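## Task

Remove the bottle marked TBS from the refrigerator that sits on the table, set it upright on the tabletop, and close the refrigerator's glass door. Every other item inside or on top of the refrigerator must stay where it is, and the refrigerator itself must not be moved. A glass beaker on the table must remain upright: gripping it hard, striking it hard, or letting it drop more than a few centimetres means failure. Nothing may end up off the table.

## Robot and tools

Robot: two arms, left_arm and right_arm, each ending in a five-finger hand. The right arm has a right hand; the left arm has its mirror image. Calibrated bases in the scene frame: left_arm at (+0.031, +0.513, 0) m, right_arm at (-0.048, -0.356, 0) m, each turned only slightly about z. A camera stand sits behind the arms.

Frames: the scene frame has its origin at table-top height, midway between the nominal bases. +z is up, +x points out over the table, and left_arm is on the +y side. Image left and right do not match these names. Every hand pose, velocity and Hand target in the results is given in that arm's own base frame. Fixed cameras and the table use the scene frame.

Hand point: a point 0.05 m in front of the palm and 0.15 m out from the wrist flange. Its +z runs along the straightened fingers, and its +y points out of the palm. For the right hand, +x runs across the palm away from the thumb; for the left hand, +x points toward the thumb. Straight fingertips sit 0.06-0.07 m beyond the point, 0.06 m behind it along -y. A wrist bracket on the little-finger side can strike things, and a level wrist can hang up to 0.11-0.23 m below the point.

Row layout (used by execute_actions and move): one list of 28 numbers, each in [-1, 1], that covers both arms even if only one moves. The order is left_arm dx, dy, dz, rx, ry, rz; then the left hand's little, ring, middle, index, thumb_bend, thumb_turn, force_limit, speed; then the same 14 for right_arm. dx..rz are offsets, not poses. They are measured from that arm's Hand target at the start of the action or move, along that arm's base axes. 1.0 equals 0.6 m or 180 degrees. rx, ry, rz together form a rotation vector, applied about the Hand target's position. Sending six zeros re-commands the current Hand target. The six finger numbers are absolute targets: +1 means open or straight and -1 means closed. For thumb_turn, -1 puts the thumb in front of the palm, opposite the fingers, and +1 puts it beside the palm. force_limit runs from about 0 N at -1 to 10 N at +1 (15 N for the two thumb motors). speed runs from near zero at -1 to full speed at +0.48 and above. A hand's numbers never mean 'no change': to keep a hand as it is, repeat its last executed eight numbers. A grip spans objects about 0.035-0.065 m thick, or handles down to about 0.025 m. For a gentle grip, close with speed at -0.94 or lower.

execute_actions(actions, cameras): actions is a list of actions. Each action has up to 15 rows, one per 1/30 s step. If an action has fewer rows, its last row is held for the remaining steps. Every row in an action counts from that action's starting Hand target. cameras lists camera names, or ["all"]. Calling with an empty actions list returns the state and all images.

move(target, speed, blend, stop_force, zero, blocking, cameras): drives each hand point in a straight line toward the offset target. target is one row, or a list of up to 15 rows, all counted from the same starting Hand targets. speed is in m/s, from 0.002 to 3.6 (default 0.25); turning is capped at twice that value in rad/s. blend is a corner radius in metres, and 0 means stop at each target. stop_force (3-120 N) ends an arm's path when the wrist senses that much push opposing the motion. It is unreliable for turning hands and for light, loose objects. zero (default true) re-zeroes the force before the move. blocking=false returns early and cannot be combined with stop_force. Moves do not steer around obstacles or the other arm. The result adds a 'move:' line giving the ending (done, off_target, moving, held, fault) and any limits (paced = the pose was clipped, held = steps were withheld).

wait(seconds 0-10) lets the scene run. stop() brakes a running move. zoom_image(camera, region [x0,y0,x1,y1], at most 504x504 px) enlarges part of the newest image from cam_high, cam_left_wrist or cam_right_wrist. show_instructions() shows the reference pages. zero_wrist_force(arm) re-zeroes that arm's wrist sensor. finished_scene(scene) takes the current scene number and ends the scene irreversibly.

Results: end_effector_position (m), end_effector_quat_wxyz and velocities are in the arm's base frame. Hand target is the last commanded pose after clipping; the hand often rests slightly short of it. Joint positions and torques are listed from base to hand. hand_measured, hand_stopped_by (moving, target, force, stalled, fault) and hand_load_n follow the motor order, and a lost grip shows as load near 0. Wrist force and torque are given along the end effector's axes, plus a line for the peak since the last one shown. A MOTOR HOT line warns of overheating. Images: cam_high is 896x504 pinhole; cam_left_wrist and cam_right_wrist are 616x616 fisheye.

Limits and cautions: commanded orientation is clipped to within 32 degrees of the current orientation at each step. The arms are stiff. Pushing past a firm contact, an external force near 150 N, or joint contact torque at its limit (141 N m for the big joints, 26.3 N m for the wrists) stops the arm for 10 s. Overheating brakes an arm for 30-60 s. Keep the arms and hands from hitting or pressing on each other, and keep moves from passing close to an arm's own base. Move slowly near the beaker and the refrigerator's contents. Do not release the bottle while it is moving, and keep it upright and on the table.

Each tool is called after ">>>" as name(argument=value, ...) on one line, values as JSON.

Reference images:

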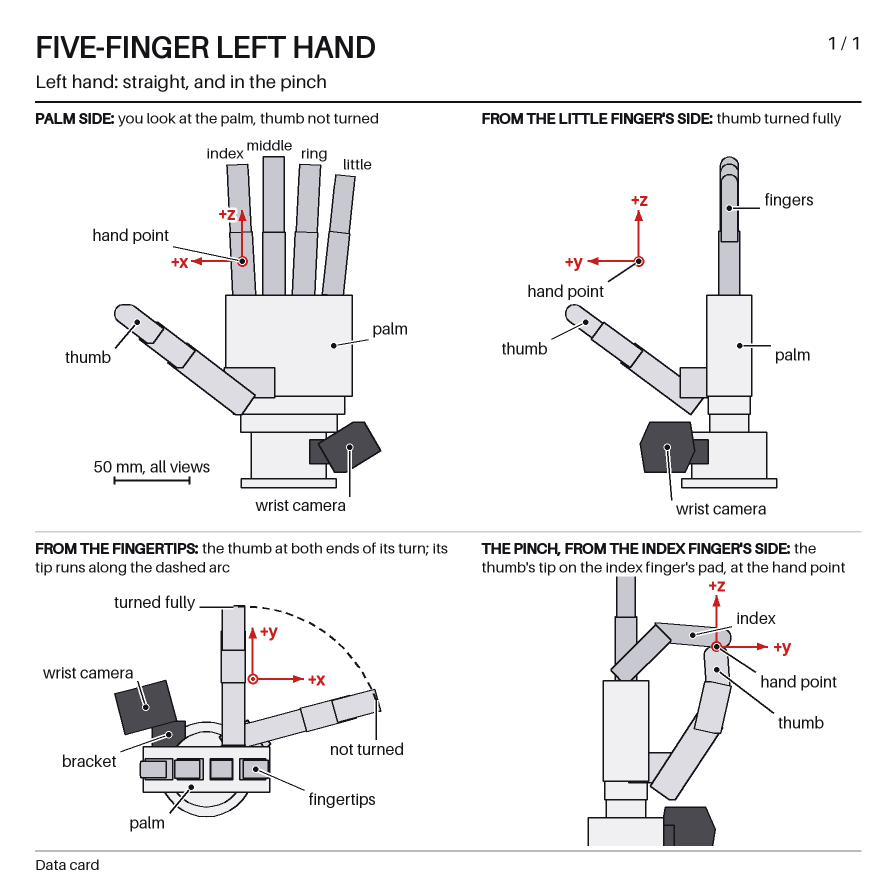

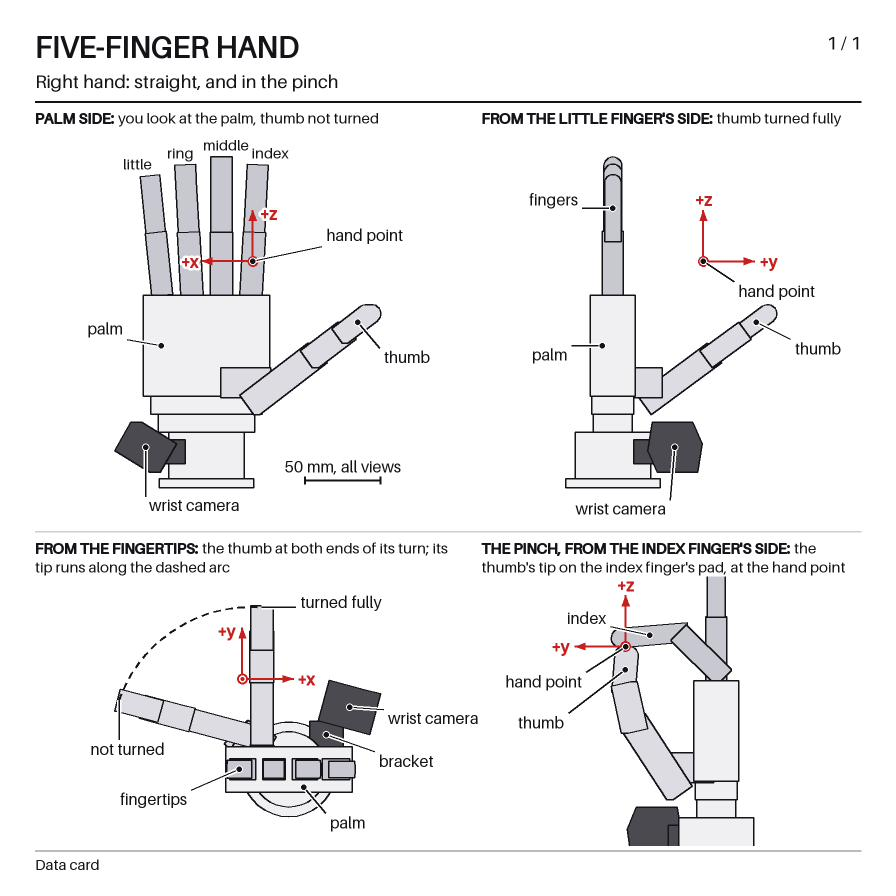

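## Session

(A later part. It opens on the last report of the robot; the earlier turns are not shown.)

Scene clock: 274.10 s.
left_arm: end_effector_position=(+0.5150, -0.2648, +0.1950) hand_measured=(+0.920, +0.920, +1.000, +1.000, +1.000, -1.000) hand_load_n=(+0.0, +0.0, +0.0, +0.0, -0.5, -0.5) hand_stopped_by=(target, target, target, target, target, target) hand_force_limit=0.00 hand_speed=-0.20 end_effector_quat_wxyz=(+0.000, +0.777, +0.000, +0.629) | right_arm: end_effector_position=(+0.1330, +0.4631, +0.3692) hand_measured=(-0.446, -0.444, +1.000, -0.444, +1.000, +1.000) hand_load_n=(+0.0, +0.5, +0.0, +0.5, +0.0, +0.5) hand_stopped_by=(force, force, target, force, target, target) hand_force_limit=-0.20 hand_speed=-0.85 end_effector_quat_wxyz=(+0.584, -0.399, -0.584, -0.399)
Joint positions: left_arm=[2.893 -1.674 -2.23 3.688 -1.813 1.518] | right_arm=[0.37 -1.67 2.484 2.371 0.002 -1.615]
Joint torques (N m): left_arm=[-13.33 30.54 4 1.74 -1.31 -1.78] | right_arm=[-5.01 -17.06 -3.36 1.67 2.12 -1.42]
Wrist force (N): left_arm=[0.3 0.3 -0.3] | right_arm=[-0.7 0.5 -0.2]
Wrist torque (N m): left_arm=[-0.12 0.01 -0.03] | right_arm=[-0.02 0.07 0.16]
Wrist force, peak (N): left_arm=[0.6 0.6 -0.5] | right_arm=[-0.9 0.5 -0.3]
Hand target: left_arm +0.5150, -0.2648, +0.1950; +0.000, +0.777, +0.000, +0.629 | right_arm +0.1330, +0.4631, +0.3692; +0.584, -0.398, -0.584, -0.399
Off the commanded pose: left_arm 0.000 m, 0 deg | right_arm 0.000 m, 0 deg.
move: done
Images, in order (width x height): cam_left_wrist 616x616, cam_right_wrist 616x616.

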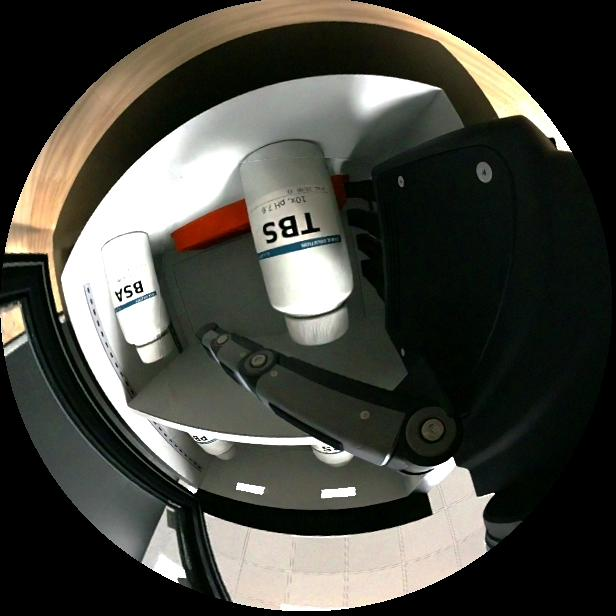

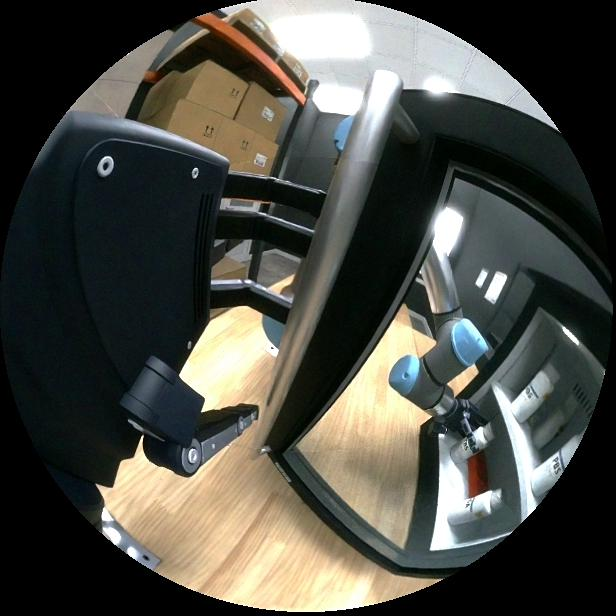

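>>> move(target=[[0,0,0,0,0,0,0.33,0.33,-0.85,-0.85,-0.9,-1,0.0,-0.88, 0,0,0,0,0,0,-0.8,-0.75,1,-0.75,1,1,-0.2,-0.85]], speed=0.04, cameras=["cam_left_wrist"])

>>> zoom_image(camera="cam_left_wrist", region=[180, 100, 480, 400])

Scene clock: 289.20 s.
left_arm: end_effector_position=(+0.5150, -0.2648, +0.1951) hand_measured=(+0.330, +0.332, +0.300, +0.244, +0.652, -1.000) hand_load_n=(+0.0, +3.0, +4.0, +5.5, +11.0, +2.5) hand_stopped_by=(target, force, force, force, force, target) hand_force_limit=0.00 hand_speed=-0.88 end_effector_quat_wxyz=(+0.000, +0.777, +0.000, +0.629) | right_arm: end_effector_position=(+0.1330, +0.4631, +0.3692) hand_measured=(-0.446, -0.444, +1.000, -0.444, +1.000, +1.000) hand_load_n=(+0.0, +0.0, +0.0, +0.0, +0.0, +0.0) hand_stopped_by=(force, force, target, force, target, target) hand_force_limit=-0.20 hand_speed=-0.85 end_effector_quat_wxyz=(+0.584, -0.399, -0.584, -0.399)
Joint positions: left_arm=[2.893 -1.674 -2.23 3.688 -1.813 1.518] | right_arm=[0.37 -1.672 2.486 2.382 0.002 -1.625]
Joint torques (N m): left_arm=[-12.03 27.69 4.51 0.22 0.56 -1.74] | right_arm=[-4.96 -17.27 -3.52 1.98 2.09 -1.2]
Wrist force (N): left_arm=[0.1 0.3 -0.2] | right_arm=[-0.7 0.4 -0.3]
Wrist torque (N m): left_arm=[-0.11 0.04 0.01] | right_arm=[-0.03 0.08 0.15]
Wrist force, peak (N): left_arm=[3.1 0.0 -0.5] | right_arm=[-0.8 0.8 -0.1]
Hand target: left_arm +0.5150, -0.2648, +0.1950; +0.000, +0.777, +0.000, +0.629 | right_arm +0.1330, +0.4631, +0.3692; +0.584, -0.398, -0.584, -0.399
Off the commanded pose: left_arm 0.000 m, 0 deg | right_arm 0.000 m, 0 deg.
move: done
Images, in order (width x height): cam_left_wrist 616x616.

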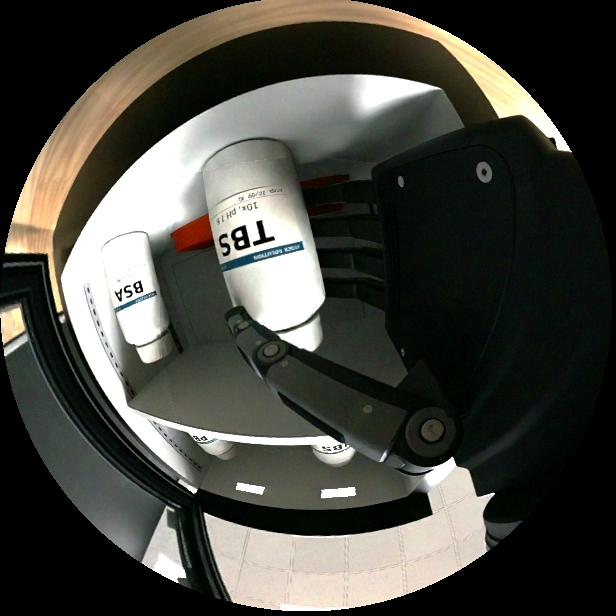

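Scaled by 1.680 from the camera's 616x616 image, which has a finer 880x880 frame.

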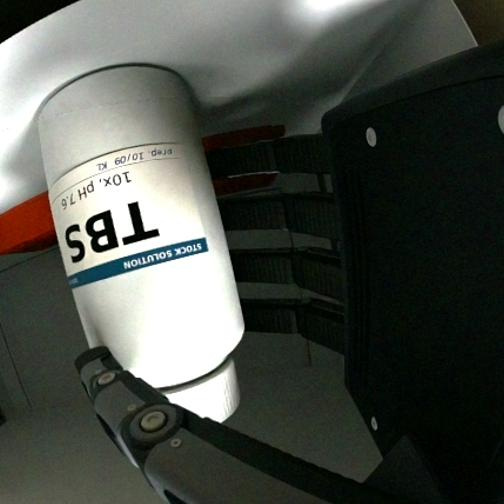

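>>> move(target=[[0,0,0.02,0,0,0,0.33,0.33,-0.8,-0.8,-0.9,-1,0.2,-0.9, 0,0,0,0,0,0,-0.8,-0.75,1,-0.75,1,1,-0.2,-0.85]], speed=0.03, cameras=["cam_left_wrist"])

>>> zoom_image(camera="cam_left_wrist", region=[180, 100, 480, 400])

Scene clock: 295.93 s.
left_arm: end_effector_position=(+0.5150, -0.2648, +0.2073) hand_measured=(+0.330, +0.330, +0.286, +0.236, +0.652, -1.000) hand_load_n=(+0.0, +0.5, +9.0, +6.0, +14.0, +2.0) hand_stopped_by=(target, force, force, force, force, target) hand_force_limit=0.20 hand_speed=-0.90 end_effector_quat_wxyz=(+0.000, +0.777, +0.000, +0.629) end_effector_velocity=(+0.001, +0.000, -0.001) end_effector_angular_velocity=(+0.000, -0.002, -0.001) | right_arm: end_effector_position=(+0.1330, +0.4631, +0.3692) hand_measured=(-0.446, -0.444, +1.000, -0.444, +1.000, +1.000) hand_load_n=(+0.0, +0.5, +0.0, +0.0, +0.0, +0.0) hand_stopped_by=(force, force, target, force, target, target) hand_force_limit=-0.20 hand_speed=-0.85 end_effector_quat_wxyz=(+0.584, -0.399, -0.584, -0.399)
Joint positions: left_arm=[2.893 -1.65 -2.216 3.65 -1.813 1.518] | right_arm=[0.37 -1.673 2.486 2.385 0.002 -1.628]
Joint velocities: left_arm=[0 -0.003 0 0.005 0 0.001] | right_arm=[within noise]
Joint torques (N m): left_arm=[-10.81 8.7 9.45 2.34 0.36 -1.5] | right_arm=[-5.23 -17.02 -3.24 1.84 1.94 -1.56]
Wrist force (N): left_arm=[-1.6 0.3 0.4] | right_arm=[-0.6 0.7 -0.3]
Wrist torque (N m): left_arm=[-0.12 0.03 -0.03] | right_arm=[0.01 0.06 0.17]
Wrist force, peak (N): left_arm=[-1.8 0.1 0.0] | right_arm=[-0.9 0.7 -0.3]
Hand target: left_arm +0.5150, -0.2648, +0.2070; +0.000, +0.777, +0.000, +0.629 | right_arm +0.1330, +0.4631, +0.3692; +0.584, -0.398, -0.584, -0.399
Off the commanded pose: left_arm 0.000 m, 0 deg | right_arm 0.000 m, 0 deg.
move: done
Images, in order (width x height): cam_left_wrist 616x616.

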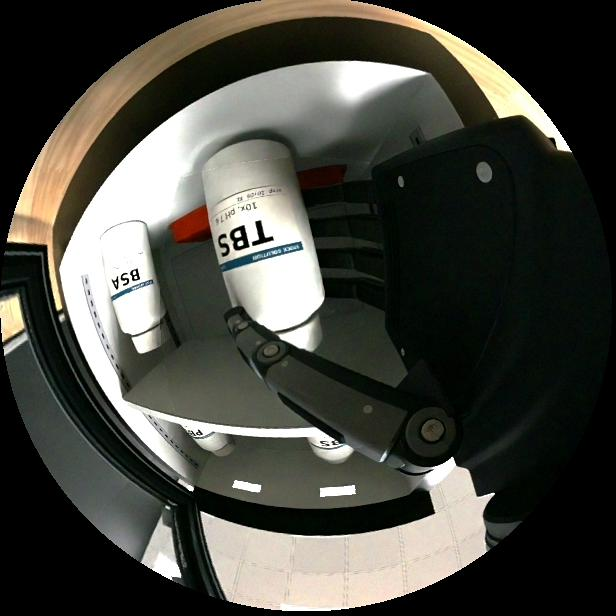

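Scaled by 1.680 from the camera's 616x616 image, which has a finer 880x880 frame.

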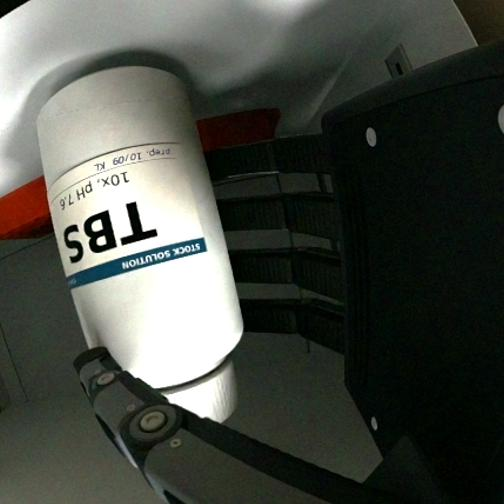

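>>> move(target=[[0,0,0.01,0,0,0,0.33,0.33,-0.8,-0.8,-0.9,-1,0.2,-0.9, 0,0,0,0,0,0,-0.8,-0.75,1,-0.75,1,1,-0.2,-0.85],[-0.2917,0,0.0133,0,0,0,0.33,0.33,-0.8,-0.8,-0.9,-1,0.2,-0.9, 0,0,0,0,0,0,-0.8,-0.75,1,-0.75,1,1,-0.2,-0.85]], speed=0.09, cameras=["all"])

Scene clock: 307.63 s.
left_arm: end_effector_position=(+0.3399, -0.2649, +0.2150) hand_measured=(+0.330, +0.330, +0.286, +0.236, +0.652, -1.000) hand_load_n=(+0.0, +1.0, +9.0, +6.0, +14.0, +2.0) hand_stopped_by=(target, force, force, force, force, target) hand_force_limit=0.20 hand_speed=-0.90 end_effector_quat_wxyz=(+0.000, +0.777, +0.000, +0.629) | right_arm: end_effector_position=(+0.1330, +0.4631, +0.3692) hand_measured=(-0.446, -0.444, +1.000, -0.444, +1.000, +1.000) hand_load_n=(+0.0, +0.5, +0.0, +0.0, +0.0, +0.5) hand_stopped_by=(force, force, target, force, target, target) hand_force_limit=-0.20 hand_speed=-0.85 end_effector_quat_wxyz=(+0.584, -0.399, -0.584, -0.399)
Joint positions: left_arm=[2.621 -1.314 -2.485 3.559 -2.078 1.452] | right_arm=[0.37 -1.676 2.489 2.396 0.002 -1.639]
Joint torques (N m): left_arm=[11.32 -3 27.92 1.94 0.65 2.2] | right_arm=[-6.09 -17.02 -2.62 1.86 2.11 -1.13]
Wrist force (N): left_arm=[-1.6 -0.2 0.6] | right_arm=[-0.7 0.2 -0.5]
Wrist torque (N m): left_arm=[-0.19 0.03 0.11] | right_arm=[-0.04 0.07 0.15]
Wrist force, peak (N): left_arm=[-2.0 0.4 1.1] | right_arm=[-0.9 0.5 -0.2]
Hand target: left_arm +0.3399, -0.2648, +0.2150; +0.000, +0.777, +0.000, +0.629 | right_arm +0.1330, +0.4631, +0.3692; +0.584, -0.398, -0.584, -0.399
Off the commanded pose: left_arm 0.000 m, 0 deg | right_arm 0.000 m, 0 deg.
move: done

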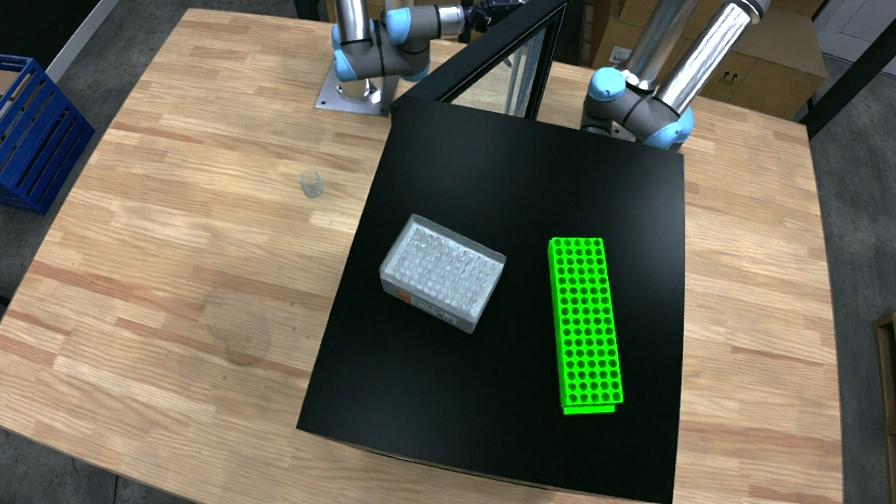

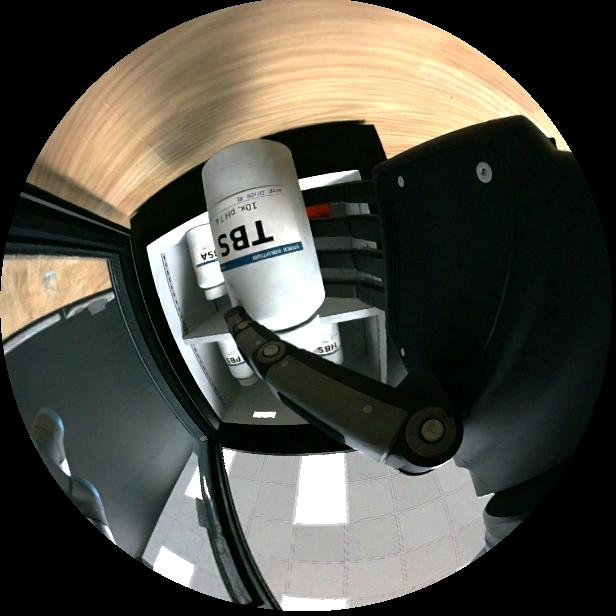

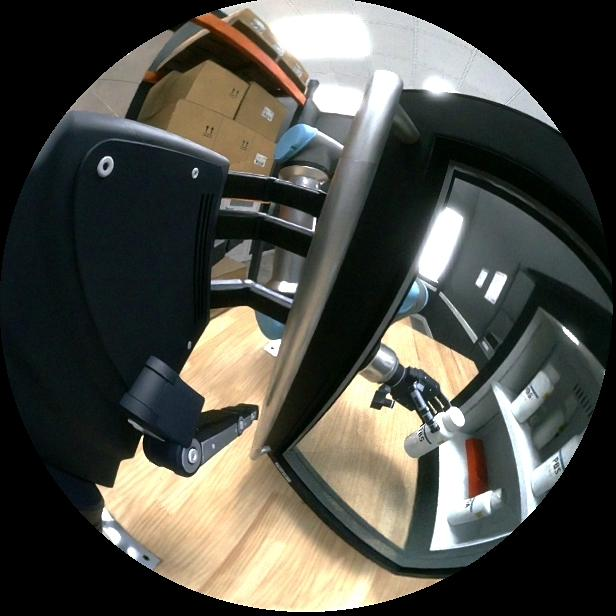

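>>> move(target=[[-0.0167,0.1917,0.075,0,0,0.1389,0.33,0.33,-0.8,-0.8,-0.9,-1,0.2,-0.9, 0,0,0,0,0,0,-0.8,-0.75,1,-0.75,1,1,-0.2,-0.85],[0,0.325,0.1417,0,0,0.25,0.33,0.33,-0.8,-0.8,-0.9,-1,0.2,-0.9, 0,0,0,0,0,0,-0.8,-0.75,1,-0.75,1,1,-0.2,-0.85],[0.05,0.475,0.1417,0,0,0.2778,0.33,0.33,-0.8,-0.8,-0.9,-1,0.2,-0.9, 0,0,0,0,0,0,-0.8,-0.75,1,-0.75,1,1,-0.2,-0.85],[0.1667,0.6083,0.1417,0,0,0.2333,0.33,0.33,-0.8,-0.8,-0.9,-1,0.2,-0.9, 0,0,0,0,0,0,-0.8,-0.75,1,-0.75,1,1,-0.2,-0.85]], speed=0.11, blend=0.02, cameras=["cam_high","cam_left_wrist"])

Scene clock: 318.60 s.
left_arm: end_effector_position=(+0.4400, +0.1002, +0.3001) hand_measured=(+0.330, +0.330, +0.286, +0.236, +0.652, -1.000) hand_load_n=(+0.0, +0.5, +9.0, +6.0, +13.5, +2.0) hand_stopped_by=(target, force, force, force, force, target) hand_force_limit=0.20 hand_speed=-0.90 end_effector_quat_wxyz=(-0.225, +0.726, +0.278, +0.588) | right_arm: end_effector_position=(+0.1330, +0.4631, +0.3692) hand_measured=(-0.446, -0.444, +1.000, -0.444, +1.000, +1.000) hand_load_n=(+0.0, +0.5, +0.0, +0.0, +0.0, +0.0) hand_stopped_by=(force, force, target, force, target, target) hand_force_limit=-0.20 hand_speed=-0.85 end_effector_quat_wxyz=(+0.584, -0.399, -0.584, -0.399)
Joint positions: left_arm=[3.706 -1.127 -2.344 3.259 -1.736 1.536] | right_arm=[0.37 -1.683 2.493 2.42 0.002 -1.661]
Joint torques (N m): left_arm=[2.4 12.05 9.63 0.01 0.92 -2.41] | right_arm=[-8.52 -16.99 -3.65 1.71 2.11 -1.43]
Wrist force (N): left_arm=[-2.0 0.4 1.4] | right_arm=[-0.9 0.1 -0.5]
Wrist torque (N m): left_arm=[-0.07 0.11 0.10] | right_arm=[-0.08 0.12 0.13]
Wrist force, peak (N): left_arm=[-1.6 0.1 2.3] | right_arm=[-0.9 0.1 -0.9]
Hand target: left_arm +0.4400, +0.1002, +0.3000; -0.225, +0.726, +0.278, +0.588 | right_arm +0.1330, +0.4631, +0.3692; +0.584, -0.398, -0.584, -0.399
Off the commanded pose: left_arm 0.000 m, 0 deg | right_arm 0.000 m, 0 deg.
move: done
Images, in order (width x height): cam_high 896x504, cam_left_wrist 616x616.

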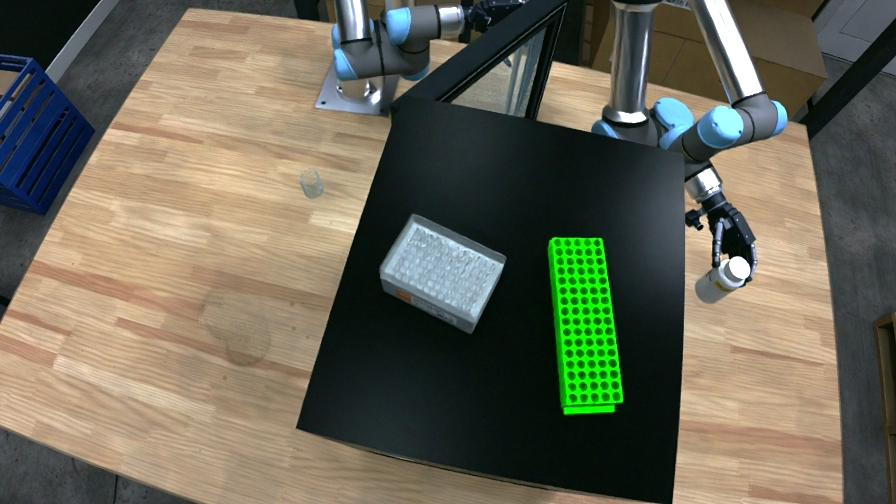

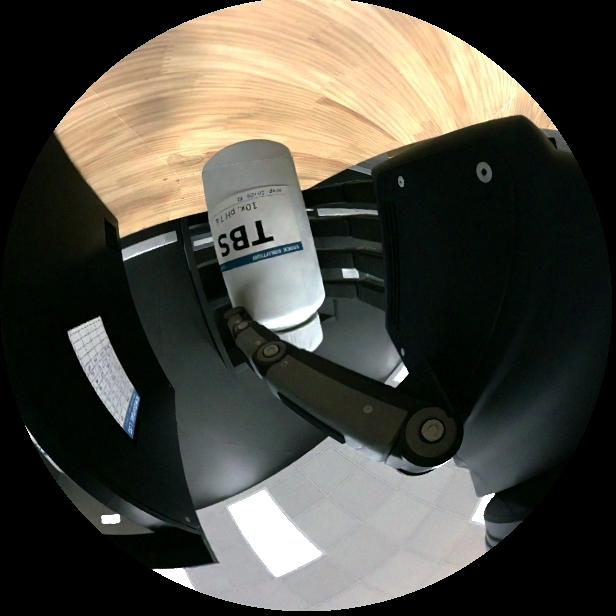

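>>> move(target=[[0.2,0.1667,-0.0833,0,0,-0.0667,0.33,0.33,-0.8,-0.8,-0.9,-1,0.2,-0.9, 0,0,0,0,0,0,-0.8,-0.75,1,-0.75,1,1,-0.2,-0.85]], speed=0.12)

>>> move(target=[[0,0,-0.2083,0.0168,0.0097,0,0.33,0.33,-0.8,-0.8,-0.9,-1,0.2,-0.9, 0,0,0,0,0,0,-0.8,-0.75,1,-0.75,1,1,-0.2,-0.85]], speed=0.1)

>>> move(target=[[0,0,-0.06,0,0,0,0.33,0.33,-0.8,-0.8,-0.9,-1,0.2,-0.9, 0,0,0,0,0,0,-0.8,-0.75,1,-0.75,1,1,-0.2,-0.85]], speed=0.02, stop_force=4, cameras=["cam_high","cam_left_wrist"])

>>> zoom_image(camera="cam_high", region=[600, 170, 850, 420])

Scene clock: 328.00 s.
left_arm: end_effector_position=(+0.5599, +0.2003, +0.2501) hand_measured=(+0.330, +0.330, +0.286, +0.236, +0.652, -1.000) hand_load_n=(+0.0, +0.5, +9.0, +6.5, +14.0, +1.5) hand_stopped_by=(target, force, force, force, force, target) hand_force_limit=0.20 hand_speed=-0.90 end_effector_quat_wxyz=(-0.163, +0.751, +0.201, +0.608) | right_arm: end_effector_position=(+0.1330, +0.4631, +0.3692) hand_measured=(-0.446, -0.444, +1.000, -0.444, +1.000, +1.000) hand_load_n=(+0.0, +0.5, +0.0, +0.0, +0.0, +0.0) hand_stopped_by=(force, force, target, force, target, target) hand_force_limit=-0.20 hand_speed=-0.85 end_effector_quat_wxyz=(+0.584, -0.399, -0.584, -0.399)
Joint positions: left_arm=[3.934 -1.583 -2.148 3.514 -1.307 1.628] | right_arm=[0.37 -1.684 2.495 2.427 0.002 -1.667]
Joint torques (N m): left_arm=[-14.13 13.56 12.5 0.12 0.48 -2.58] | right_arm=[-8.67 -15.86 -3.28 1.72 2.25 -1.39]
Wrist force (N): left_arm=[-1.5 -0.3 0.8] | right_arm=[-0.9 -0.1 -0.6]
Wrist torque (N m): left_arm=[-0.23 0.02 0.01] | right_arm=[-0.10 0.12 0.12]
Wrist force, peak (N): left_arm=[-1.7 -0.7 2.1] | right_arm=[-1.0 -0.1 -0.8]
Hand target: left_arm +0.5600, +0.2002, +0.2501; -0.163, +0.751, +0.201, +0.608 | right_arm +0.1330, +0.4631, +0.3692; +0.584, -0.398, -0.584, -0.399
Off the commanded pose: left_arm 0.000 m, 0 deg | right_arm 0.000 m, 0 deg.
move: done

Scene clock: 329.70 s.
left_arm: end_effector_position=(+0.5599, +0.2001, +0.1250) hand_measured=(+0.330, +0.330, +0.286, +0.236, +0.652, -1.000) hand_load_n=(+0.0, +0.5, +9.0, +6.0, +13.5, +1.5) hand_stopped_by=(target, force, force, force, force, target) hand_force_limit=0.20 hand_speed=-0.90 end_effector_quat_wxyz=(-0.185, +0.755, +0.182, +0.601) | right_arm: end_effector_position=(+0.1330, +0.4631, +0.3692) hand_measured=(-0.446, -0.444, +1.000, -0.444, +1.000, +1.000) hand_load_n=(+0.0, +0.5, +0.0, +0.0, +0.0, +0.0) hand_stopped_by=(force, force, target, force, target, target) hand_force_limit=-0.20 hand_speed=-0.85 end_effector_quat_wxyz=(+0.584, -0.399, -0.584, -0.399)
Joint positions: left_arm=[3.93 -1.835 -2.281 3.901 -1.324 1.687] | right_arm=[0.37 -1.686 2.496 2.434 0.002 -1.673]
Joint torques (N m): left_arm=[-10.22 26.85 22.98 1.77 0.59 -2.51] | right_arm=[-8.71 -15.99 -3.46 1.61 2.11 -1.43]
Wrist force (N): left_arm=[-1.0 0.2 0.6] | right_arm=[-0.9 -0.1 -0.7]
Wrist torque (N m): left_arm=[-0.13 -0.06 0.04] | right_arm=[-0.10 0.14 0.12]
Wrist force, peak (N): left_arm=[-2.6 0.1 1.0] | right_arm=[-1.0 0.0 -0.9]
Hand target: left_arm +0.5600, +0.2002, +0.1251; -0.185, +0.755, +0.182, +0.601 | right_arm +0.1330, +0.4631, +0.3692; +0.584, -0.398, -0.584, -0.399
Off the commanded pose: left_arm 0.000 m, 0 deg | right_arm 0.000 m, 0 deg.
move: done

Scene clock: 331.63 s.
left_arm: end_effector_position=(+0.5600, +0.2002, +0.1076) hand_measured=(+0.330, +0.330, +0.286, +0.238, +0.652, -1.000) hand_load_n=(+0.0, +0.0, +8.5, +6.5, +13.5, +2.0) hand_stopped_by=(target, force, force, force, force, target) hand_force_limit=0.20 hand_speed=-0.90 end_effector_quat_wxyz=(-0.185, +0.755, +0.182, +0.601) | right_arm: end_effector_position=(+0.1330, +0.4631, +0.3692) hand_measured=(-0.446, -0.444, +1.000, -0.444, +1.000, +1.000) hand_load_n=(+0.0, +0.5, +0.0, +0.5, +0.0, +0.0) hand_stopped_by=(force, force, target, force, target, target) hand_force_limit=-0.20 hand_speed=-0.85 end_effector_quat_wxyz=(+0.584, -0.399, -0.584, -0.399)
Joint positions: left_arm=[3.93 -1.882 -2.292 3.958 -1.324 1.687] | right_arm=[0.37 -1.688 2.497 2.441 0.002 -1.68]
Joint torques (N m): left_arm=[-1.11 34.04 21.25 1.94 0.91 -1.2] | right_arm=[-8.78 -15.45 -2.52 1.65 2.03 -1.58]
Wrist force (N): left_arm=[-0.6 0.3 0.3] | right_arm=[-1.0 0.1 -0.7]
Wrist torque (N m): left_arm=[-0.12 0.02 0.01] | right_arm=[-0.08 0.16 0.12]
Wrist force, peak (N): left_arm=[5.2 -1.7 -1.6] | right_arm=[-1.1 0.0 -0.8]
Hand target: left_arm +0.5600, +0.2002, +0.1076; -0.185, +0.755, +0.182, +0.601 (not the last commanded pose) | right_arm +0.1330, +0.4631, +0.3692; +0.584, -0.398, -0.584, -0.399
Off the commanded pose: left_arm 0.019 m, 0 deg | right_arm 0.000 m, 0 deg.
move: contact (left_arm)
Images, in order (width x height): cam_high 896x504, cam_left_wrist 616x616.

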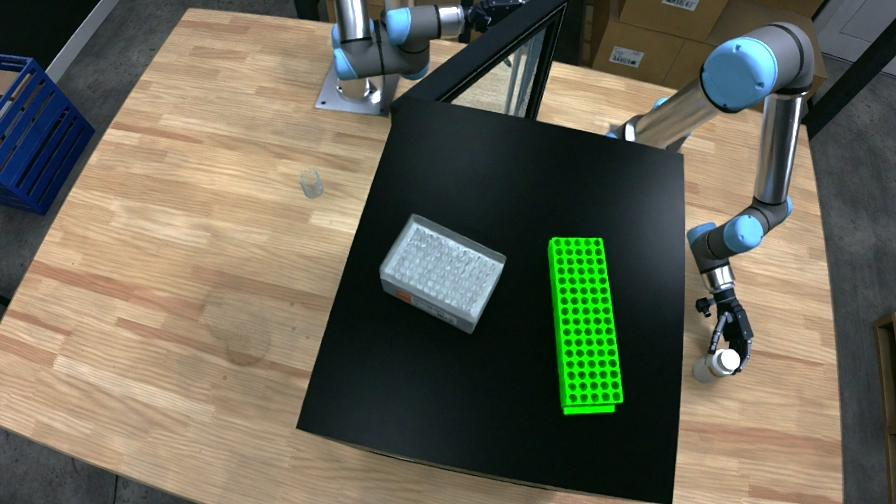

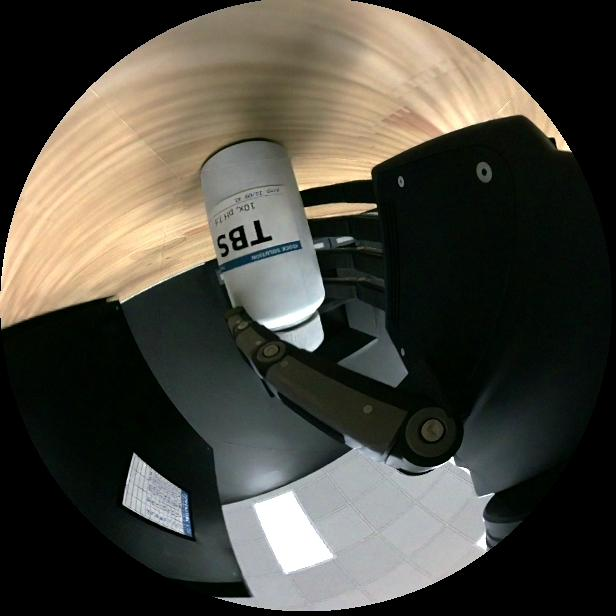

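Scaled by 2.016 from the camera's 896x504 image, which has a finer 1280x720 frame.

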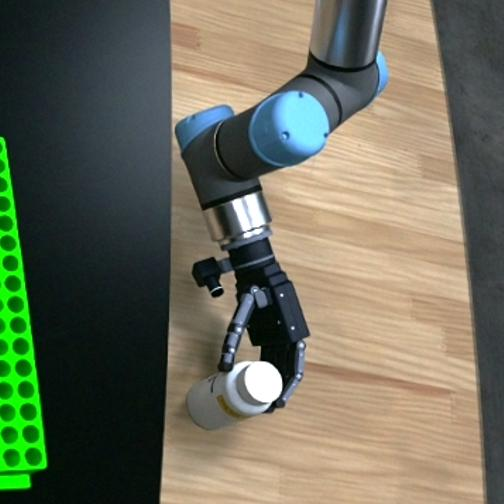

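>>> move(target=[[0,0,0.0167,-0.0168,-0.0097,0,0.33,0.33,-0.8,-0.8,-0.9,-1,0.2,-0.9, 0,0,0,0,0,0,-0.8,-0.75,1,-0.75,1,1,-0.2,-0.85]], speed=0.05)

>>> move(target=[[0,0,-0.05,0,0,0,0.33,0.33,-0.8,-0.8,-0.9,-1,0.2,-0.9, 0,0,0,0,0,0,-0.8,-0.75,1,-0.75,1,1,-0.2,-0.85]], speed=0.02, stop_force=4, cameras=["cam_high","cam_left_wrist"])

>>> zoom_image(camera="cam_high", region=[600, 170, 850, 420])

Scene clock: 338.20 s.
left_arm: end_effector_position=(+0.5600, +0.2002, +0.1178) hand_measured=(+0.330, +0.330, +0.286, +0.238, +0.652, -1.000) hand_load_n=(+0.0, +0.0, +9.0, +6.5, +13.5, +1.5) hand_stopped_by=(target, force, force, force, force, target) hand_force_limit=0.20 hand_speed=-0.90 end_effector_quat_wxyz=(-0.163, +0.751, +0.201, +0.608) end_effector_velocity=(+0.000, +0.000, +0.000) end_effector_angular_velocity=(+0.008, +0.002, +0.000) | right_arm: end_effector_position=(+0.1330, +0.4630, +0.3692) hand_measured=(-0.446, -0.444, +1.000, -0.444, +1.000, +1.000) hand_load_n=(+0.0, +0.5, +0.0, +0.0, +0.0, +0.0) hand_stopped_by=(force, force, target, force, target, target) hand_force_limit=-0.20 hand_speed=-0.85 end_effector_quat_wxyz=(+0.584, -0.399, -0.584, -0.399)
Joint positions: left_arm=[3.934 -1.864 -2.289 3.936 -1.307 1.628] | right_arm=[0.37 -1.689 2.498 2.445 0.002 -1.684]
Joint velocities: left_arm=[0 0 0 0.002 -0.001 0.007] | right_arm=[within noise]
Joint torques (N m): left_arm=[8.68 15.33 18.62 2.08 -0.43 1.97] | right_arm=[-7.64 -17 -3.21 1.72 2.15 -1.44]
Wrist force (N): left_arm=[-1.4 0.1 0.2] | right_arm=[-1.2 0.1 -0.7]
Wrist torque (N m): left_arm=[-0.11 0.01 -0.02] | right_arm=[-0.07 0.19 0.11]
Wrist force, peak (N): left_arm=[-1.8 0.1 0.5] | right_arm=[-1.1 0.2 -0.9]
Hand target: left_arm +0.5600, +0.2002, +0.1176; -0.163, +0.751, +0.201, +0.608 | right_arm +0.1330, +0.4631, +0.3692; +0.584, -0.398, -0.584, -0.399
Off the commanded pose: left_arm 0.000 m, 0 deg | right_arm 0.000 m, 0 deg.
move: done

Scene clock: 339.87 s.
left_arm: end_effector_position=(+0.5599, +0.2002, +0.1064) hand_measured=(+0.330, +0.330, +0.286, +0.238, +0.652, -1.000) hand_load_n=(+0.0, +0.5, +8.5, +6.0, +13.5, +1.5) hand_stopped_by=(target, force, force, force, force, target) hand_force_limit=0.20 hand_speed=-0.90 end_effector_quat_wxyz=(-0.163, +0.751, +0.201, +0.608) | right_arm: end_effector_position=(+0.1330, +0.4630, +0.3692) hand_measured=(-0.446, -0.444, +1.000, -0.444, +1.000, +1.000) hand_load_n=(+0.0, +0.0, +0.0, +0.5, +0.0, +0.0) hand_stopped_by=(force, force, target, force, target, target) hand_force_limit=-0.20 hand_speed=-0.85 end_effector_quat_wxyz=(+0.584, -0.399, -0.584, -0.399)
Joint positions: left_arm=[3.934 -1.895 -2.295 3.972 -1.307 1.628] | right_arm=[0.37 -1.691 2.499 2.452 0.002 -1.69]
Joint torques (N m): left_arm=[0.03 35.77 20.63 2.09 -0.71 1.65] | right_arm=[-7.7 -16.09 -3 1.89 2.16 -1.47]
Wrist force (N): left_arm=[-1.6 0.2 0.5] | right_arm=[-0.8 0.0 -0.7]
Wrist torque (N m): left_arm=[-0.13 0.06 -0.05] | right_arm=[-0.08 0.13 0.12]
Wrist force, peak (N): left_arm=[9.4 2.4 -1.3] | right_arm=[-1.1 0.1 -0.9]
Hand target: left_arm +0.5599, +0.2002, +0.1064; -0.163, +0.751, +0.201, +0.608 (not the last commanded pose) | right_arm +0.1330, +0.4631, +0.3692; +0.584, -0.398, -0.584, -0.399
Off the commanded pose: left_arm 0.019 m, 0 deg | right_arm 0.000 m, 0 deg.
move: contact (left_arm)
Images, in order (width x height): cam_high 896x504, cam_left_wrist 616x616.

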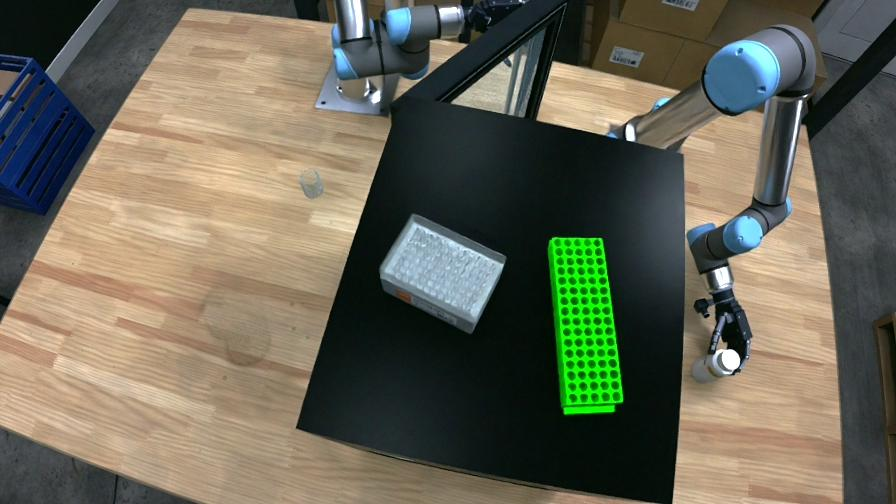

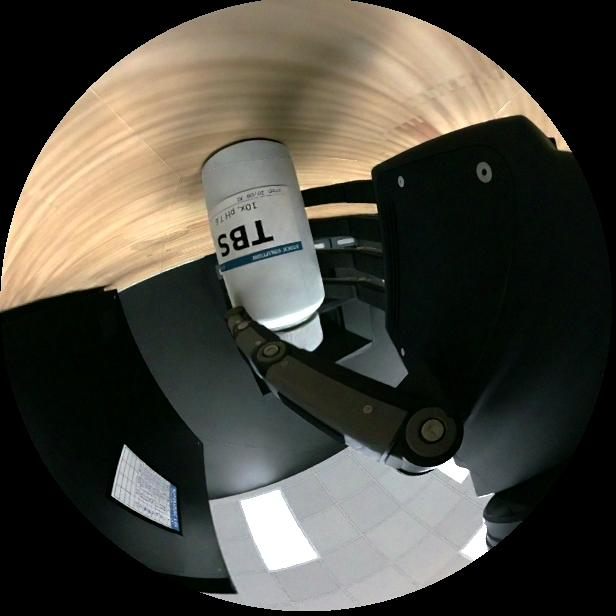

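Scaled by 2.016 from the camera's 896x504 image, which has a finer 1280x720 frame.

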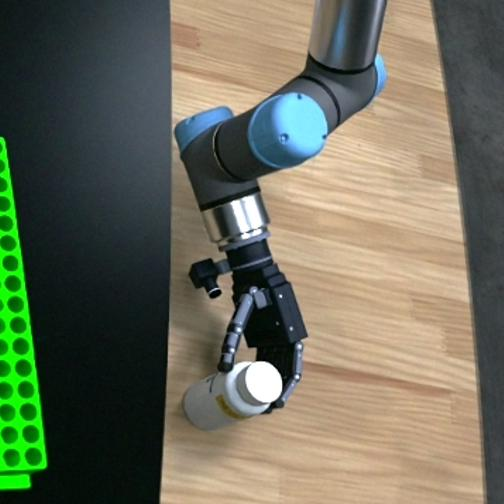

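>>> move(target=[[0,0,0.0167,0.0323,-0.0093,0,0.33,0.33,-0.8,-0.8,-0.9,-1,0.2,-0.9, 0,0,0,0,0,0,-0.8,-0.75,1,-0.75,1,1,-0.2,-0.85]], speed=0.05)

>>> move(target=[[0,0,-0.05,0,0,0,0.33,0.33,-0.8,-0.8,-0.9,-1,0.2,-0.9, 0,0,0,0,0,0,-0.8,-0.75,1,-0.75,1,1,-0.2,-0.85]], speed=0.02, stop_force=4, cameras=["cam_high","cam_left_wrist"])

>>> zoom_image(camera="cam_high", region=[600, 170, 850, 420])

Scene clock: 353.27 s.
left_arm: end_effector_position=(+0.5599, +0.2001, +0.1164) hand_measured=(+0.330, +0.330, +0.286, +0.238, +0.652, -1.000) hand_load_n=(+0.0, +0.5, +8.5, +6.0, +13.5, +1.5) hand_stopped_by=(target, force, force, force, force, target) hand_force_limit=0.20 hand_speed=-0.90 end_effector_quat_wxyz=(-0.198, +0.733, +0.172, +0.628) | right_arm: end_effector_position=(+0.1330, +0.4630, +0.3692) hand_measured=(-0.446, -0.444, +1.000, -0.444, +1.000, +1.000) hand_load_n=(+0.0, +0.5, +0.0, +0.5, +0.0, +0.0) hand_stopped_by=(force, force, target, force, target, target) hand_force_limit=-0.20 hand_speed=-0.85 end_effector_quat_wxyz=(+0.584, -0.399, -0.584, -0.399)
Joint positions: left_arm=[3.932 -1.89 -2.32 4.072 -1.318 1.68] | right_arm=[0.37 -1.693 2.5 2.457 0.002 -1.695]
Joint torques (N m): left_arm=[-11.63 31.74 14.87 -0.61 0.07 -2.71] | right_arm=[-8.36 -16.25 -2.36 1.68 2.03 -1.48]
Wrist force (N): left_arm=[-1.5 -0.1 0.7] | right_arm=[-0.9 0.3 -0.6]
Wrist torque (N m): left_arm=[-0.18 0.01 -0.01] | right_arm=[-0.05 0.15 0.13]
Wrist force, peak (N): left_arm=[-1.8 0.0 0.9] | right_arm=[-1.1 0.1 -0.9]
Hand target: left_arm +0.5599, +0.2002, +0.1164; -0.198, +0.733, +0.172, +0.628 | right_arm +0.1330, +0.4631, +0.3692; +0.584, -0.398, -0.584, -0.399
Off the commanded pose: left_arm 0.000 m, 0 deg | right_arm 0.000 m, 0 deg.
move: done

Scene clock: 354.73 s.
left_arm: end_effector_position=(+0.5600, +0.2002, +0.1082) hand_measured=(+0.330, +0.330, +0.286, +0.238, +0.652, -1.000) hand_load_n=(+0.0, +0.0, +8.0, +6.5, +13.5, +2.5) hand_stopped_by=(target, force, force, force, force, target) hand_force_limit=0.20 hand_speed=-0.90 end_effector_quat_wxyz=(-0.198, +0.733, +0.172, +0.628) | right_arm: end_effector_position=(+0.1330, +0.4630, +0.3692) hand_measured=(-0.446, -0.444, +1.000, -0.444, +1.000, +1.000) hand_load_n=(+0.0, +0.5, +0.0, +0.5, +0.0, +0.0) hand_stopped_by=(force, force, target, force, target, target) hand_force_limit=-0.20 hand_speed=-0.85 end_effector_quat_wxyz=(+0.584, -0.399, -0.584, -0.399)
Joint positions: left_arm=[3.932 -1.913 -2.324 4.1 -1.318 1.679] | right_arm=[0.37 -1.694 2.501 2.463 0.002 -1.7]
Joint torques (N m): left_arm=[-9.81 30.86 20.65 2.29 0.54 1.9] | right_arm=[-9.71 -16.45 -3.19 1.91 2.41 -1.71]
Wrist force (N): left_arm=[-0.3 0.3 0.6] | right_arm=[-0.9 0.3 -0.8]
Wrist torque (N m): left_arm=[-0.14 -0.04 0.04] | right_arm=[-0.03 0.15 0.14]
Wrist force, peak (N): left_arm=[5.7 -1.5 1.0] | right_arm=[-1.0 0.2 -0.8]
Hand target: left_arm +0.5600, +0.2002, +0.1082; -0.198, +0.733, +0.172, +0.628 (not the last commanded pose) | right_arm +0.1330, +0.4631, +0.3692; +0.584, -0.398, -0.584, -0.399
Off the commanded pose: left_arm 0.022 m, 0 deg | right_arm 0.000 m, 0 deg.
move: contact (left_arm)
Images, in order (width x height): cam_high 896x504, cam_left_wrist 616x616.

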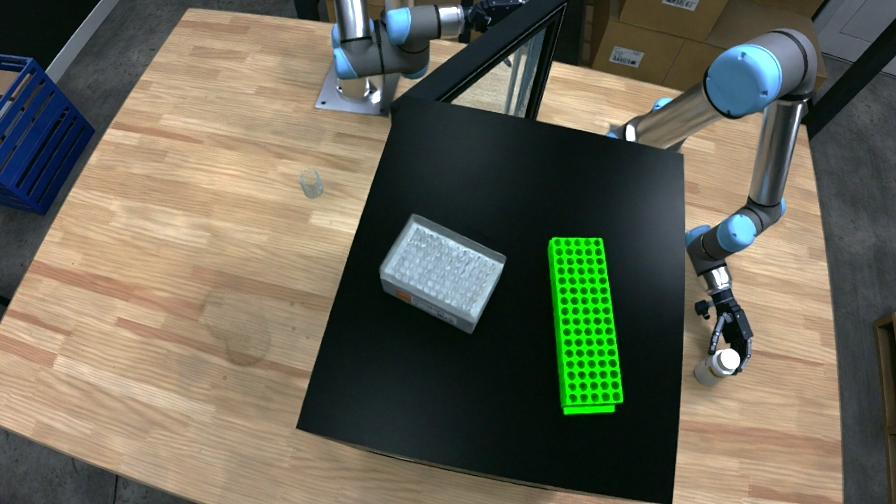

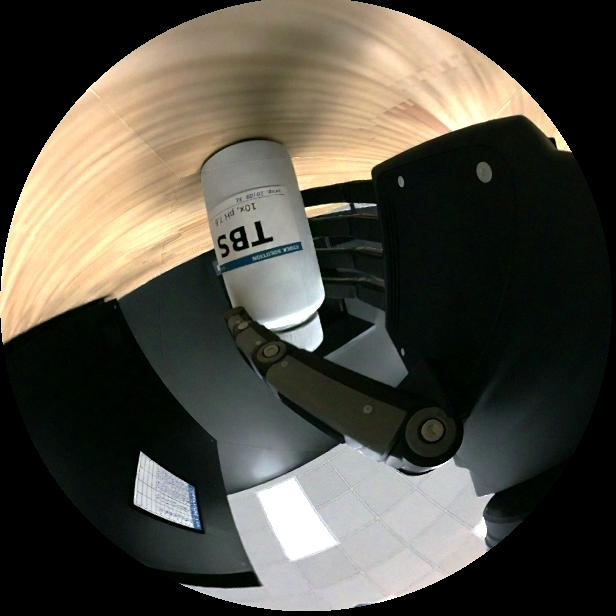

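Scaled by 2.016 from the camera's 896x504 image, which has a finer 1280x720 frame.

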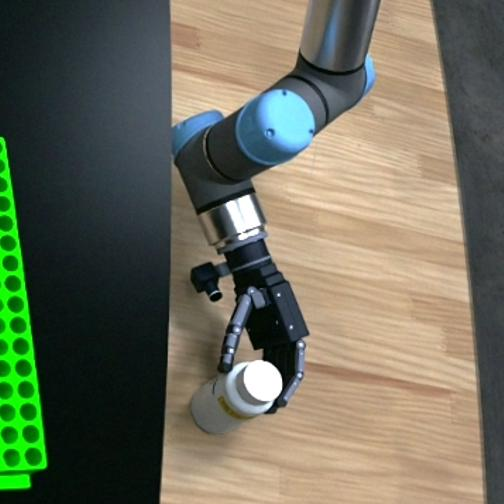

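>>> move(target=[[0,0,-0.0027,0,0,0,0.33,0.33,-0.8,-0.8,-0.9,-1,0.2,-0.9, 0,0,0,0,0,0,-0.8,-0.75,1,-0.75,1,1,-0.2,-0.85]], speed=0.02)

>>> move(target=[[0,0,0,0,0,0,0.6,0.6,0.6,0.6,1,-1,0.2,-0.87, 0,0,0,0,0,0,-0.8,-0.75,1,-0.75,1,1,-0.2,-0.85]], speed=0.02, cameras=["cam_high","cam_left_wrist"])

>>> zoom_image(camera="cam_high", region=[600, 170, 850, 420])

Scene clock: 360.47 s.
left_arm: end_effector_position=(+0.5600, +0.2002, +0.1065) hand_measured=(+0.330, +0.330, +0.286, +0.238, +0.652, -1.000) hand_load_n=(+0.0, +0.0, +6.5, +9.0, +12.0, +5.5) hand_stopped_by=(target, force, force, force, force, target) hand_force_limit=0.20 hand_speed=-0.90 end_effector_quat_wxyz=(-0.198, +0.733, +0.172, +0.628) | right_arm: end_effector_position=(+0.1330, +0.4630, +0.3692) hand_measured=(-0.446, -0.444, +1.000, -0.444, +1.000, +1.000) hand_load_n=(+0.0, +0.5, +0.0, +0.5, +0.0, +0.0) hand_stopped_by=(force, force, target, force, target, target) hand_force_limit=-0.20 hand_speed=-0.85 end_effector_quat_wxyz=(+0.584, -0.399, -0.584, -0.399)
Joint positions: left_arm=[3.932 -1.918 -2.324 4.105 -1.318 1.679] | right_arm=[0.37 -1.695 2.502 2.465 0.002 -1.702]
Joint torques (N m): left_arm=[-8.95 15.73 -4.21 -0.26 -0.03 1.76] | right_arm=[-8.84 -16.02 -4.54 1.43 2.03 -1.34]
Wrist force (N): left_arm=[6.6 -1.8 0.8] | right_arm=[-0.9 0.5 -0.6]
Wrist torque (N m): left_arm=[-0.21 0.05 -0.05] | right_arm=[-0.01 0.13 0.14]
Wrist force, peak (N): left_arm=[7.5 -1.8 0.4] | right_arm=[-1.0 0.3 -0.7]
Hand target: left_arm +0.5600, +0.2002, +0.1065; -0.198, +0.733, +0.172, +0.628 | right_arm +0.1330, +0.4631, +0.3692; +0.584, -0.398, -0.584, -0.399
Off the commanded pose: left_arm 0.000 m, 0 deg | right_arm 0.000 m, 0 deg.
move: done

Scene clock: 362.60 s.
left_arm: end_effector_position=(+0.5599, +0.2002, +0.1065) hand_measured=(+0.600, +0.600, +0.600, +0.600, +1.000, -1.000) hand_load_n=(+0.0, +0.0, +0.0, +0.0, +0.0, +0.0) hand_stopped_by=(target, target, target, target, target, target) hand_force_limit=0.20 hand_speed=-0.87 end_effector_quat_wxyz=(-0.198, +0.733, +0.172, +0.628) | right_arm: end_effector_position=(+0.1330, +0.4630, +0.3692) hand_measured=(-0.446, -0.444, +1.000, -0.444, +1.000, +1.000) hand_load_n=(+0.0, +0.5, +0.0, +0.5, +0.0, +0.0) hand_stopped_by=(force, force, target, force, target, target) hand_force_limit=-0.20 hand_speed=-0.85 end_effector_quat_wxyz=(+0.584, -0.399, -0.584, -0.399)
Joint positions: left_arm=[3.932 -1.918 -2.324 4.105 -1.318 1.679] | right_arm=[0.37 -1.697 2.503 2.474 0.002 -1.71]
Joint torques (N m): left_arm=[-8.82 35.81 16.23 0 -0.41 1.36] | right_arm=[-9.09 -15.73 -3.03 1.55 2.15 -1.23]
Wrist force (N): left_arm=[0.2 -0.1 0.6] | right_arm=[-1.0 0.5 -0.5]
Wrist torque (N m): left_arm=[-0.17 0.07 0.03] | right_arm=[0.00 0.14 0.13]
Wrist force, peak (N): left_arm=[6.7 -1.7 0.5] | right_arm=[-0.9 0.6 -0.7]
Hand target: left_arm +0.5600, +0.2002, +0.1065; -0.198, +0.733, +0.172, +0.628 | right_arm +0.1330, +0.4631, +0.3692; +0.584, -0.398, -0.584, -0.399
Off the commanded pose: left_arm 0.000 m, 0 deg | right_arm 0.000 m, 0 deg.
move: done
Images, in order (width x height): cam_high 896x504, cam_left_wrist 616x616.

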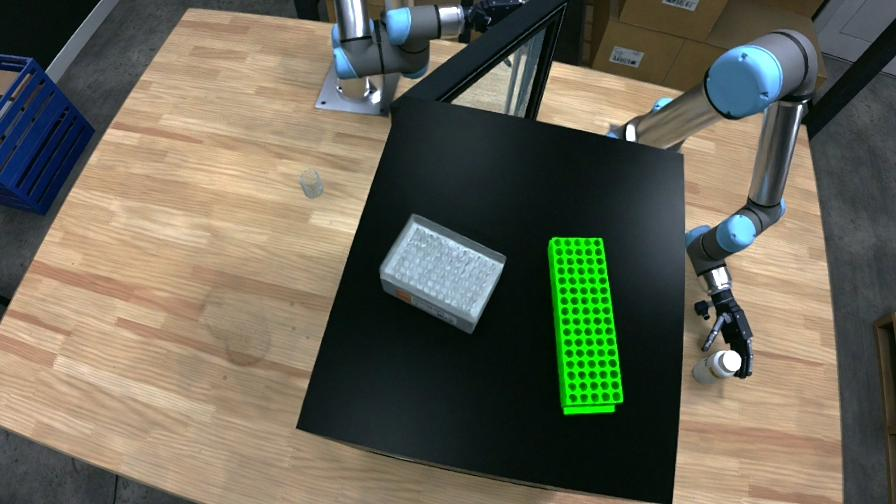

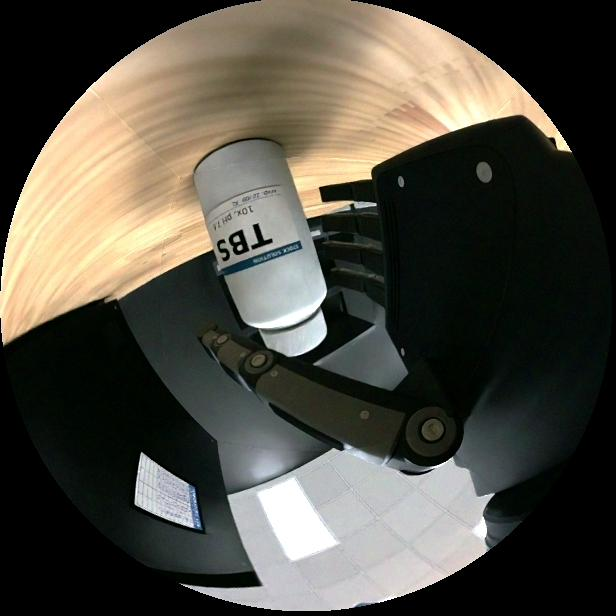

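Scaled by 2.016 from the camera's 896x504 image, which has a finer 1280x720 frame.

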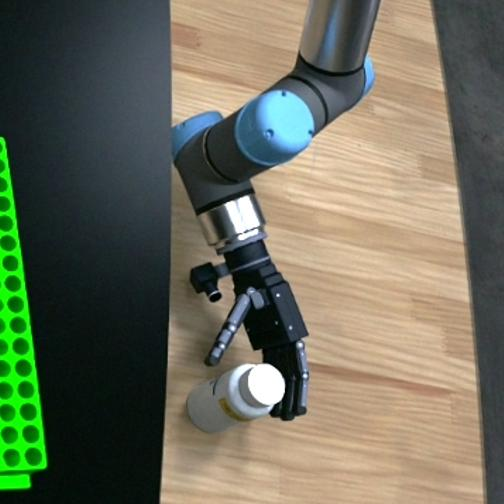

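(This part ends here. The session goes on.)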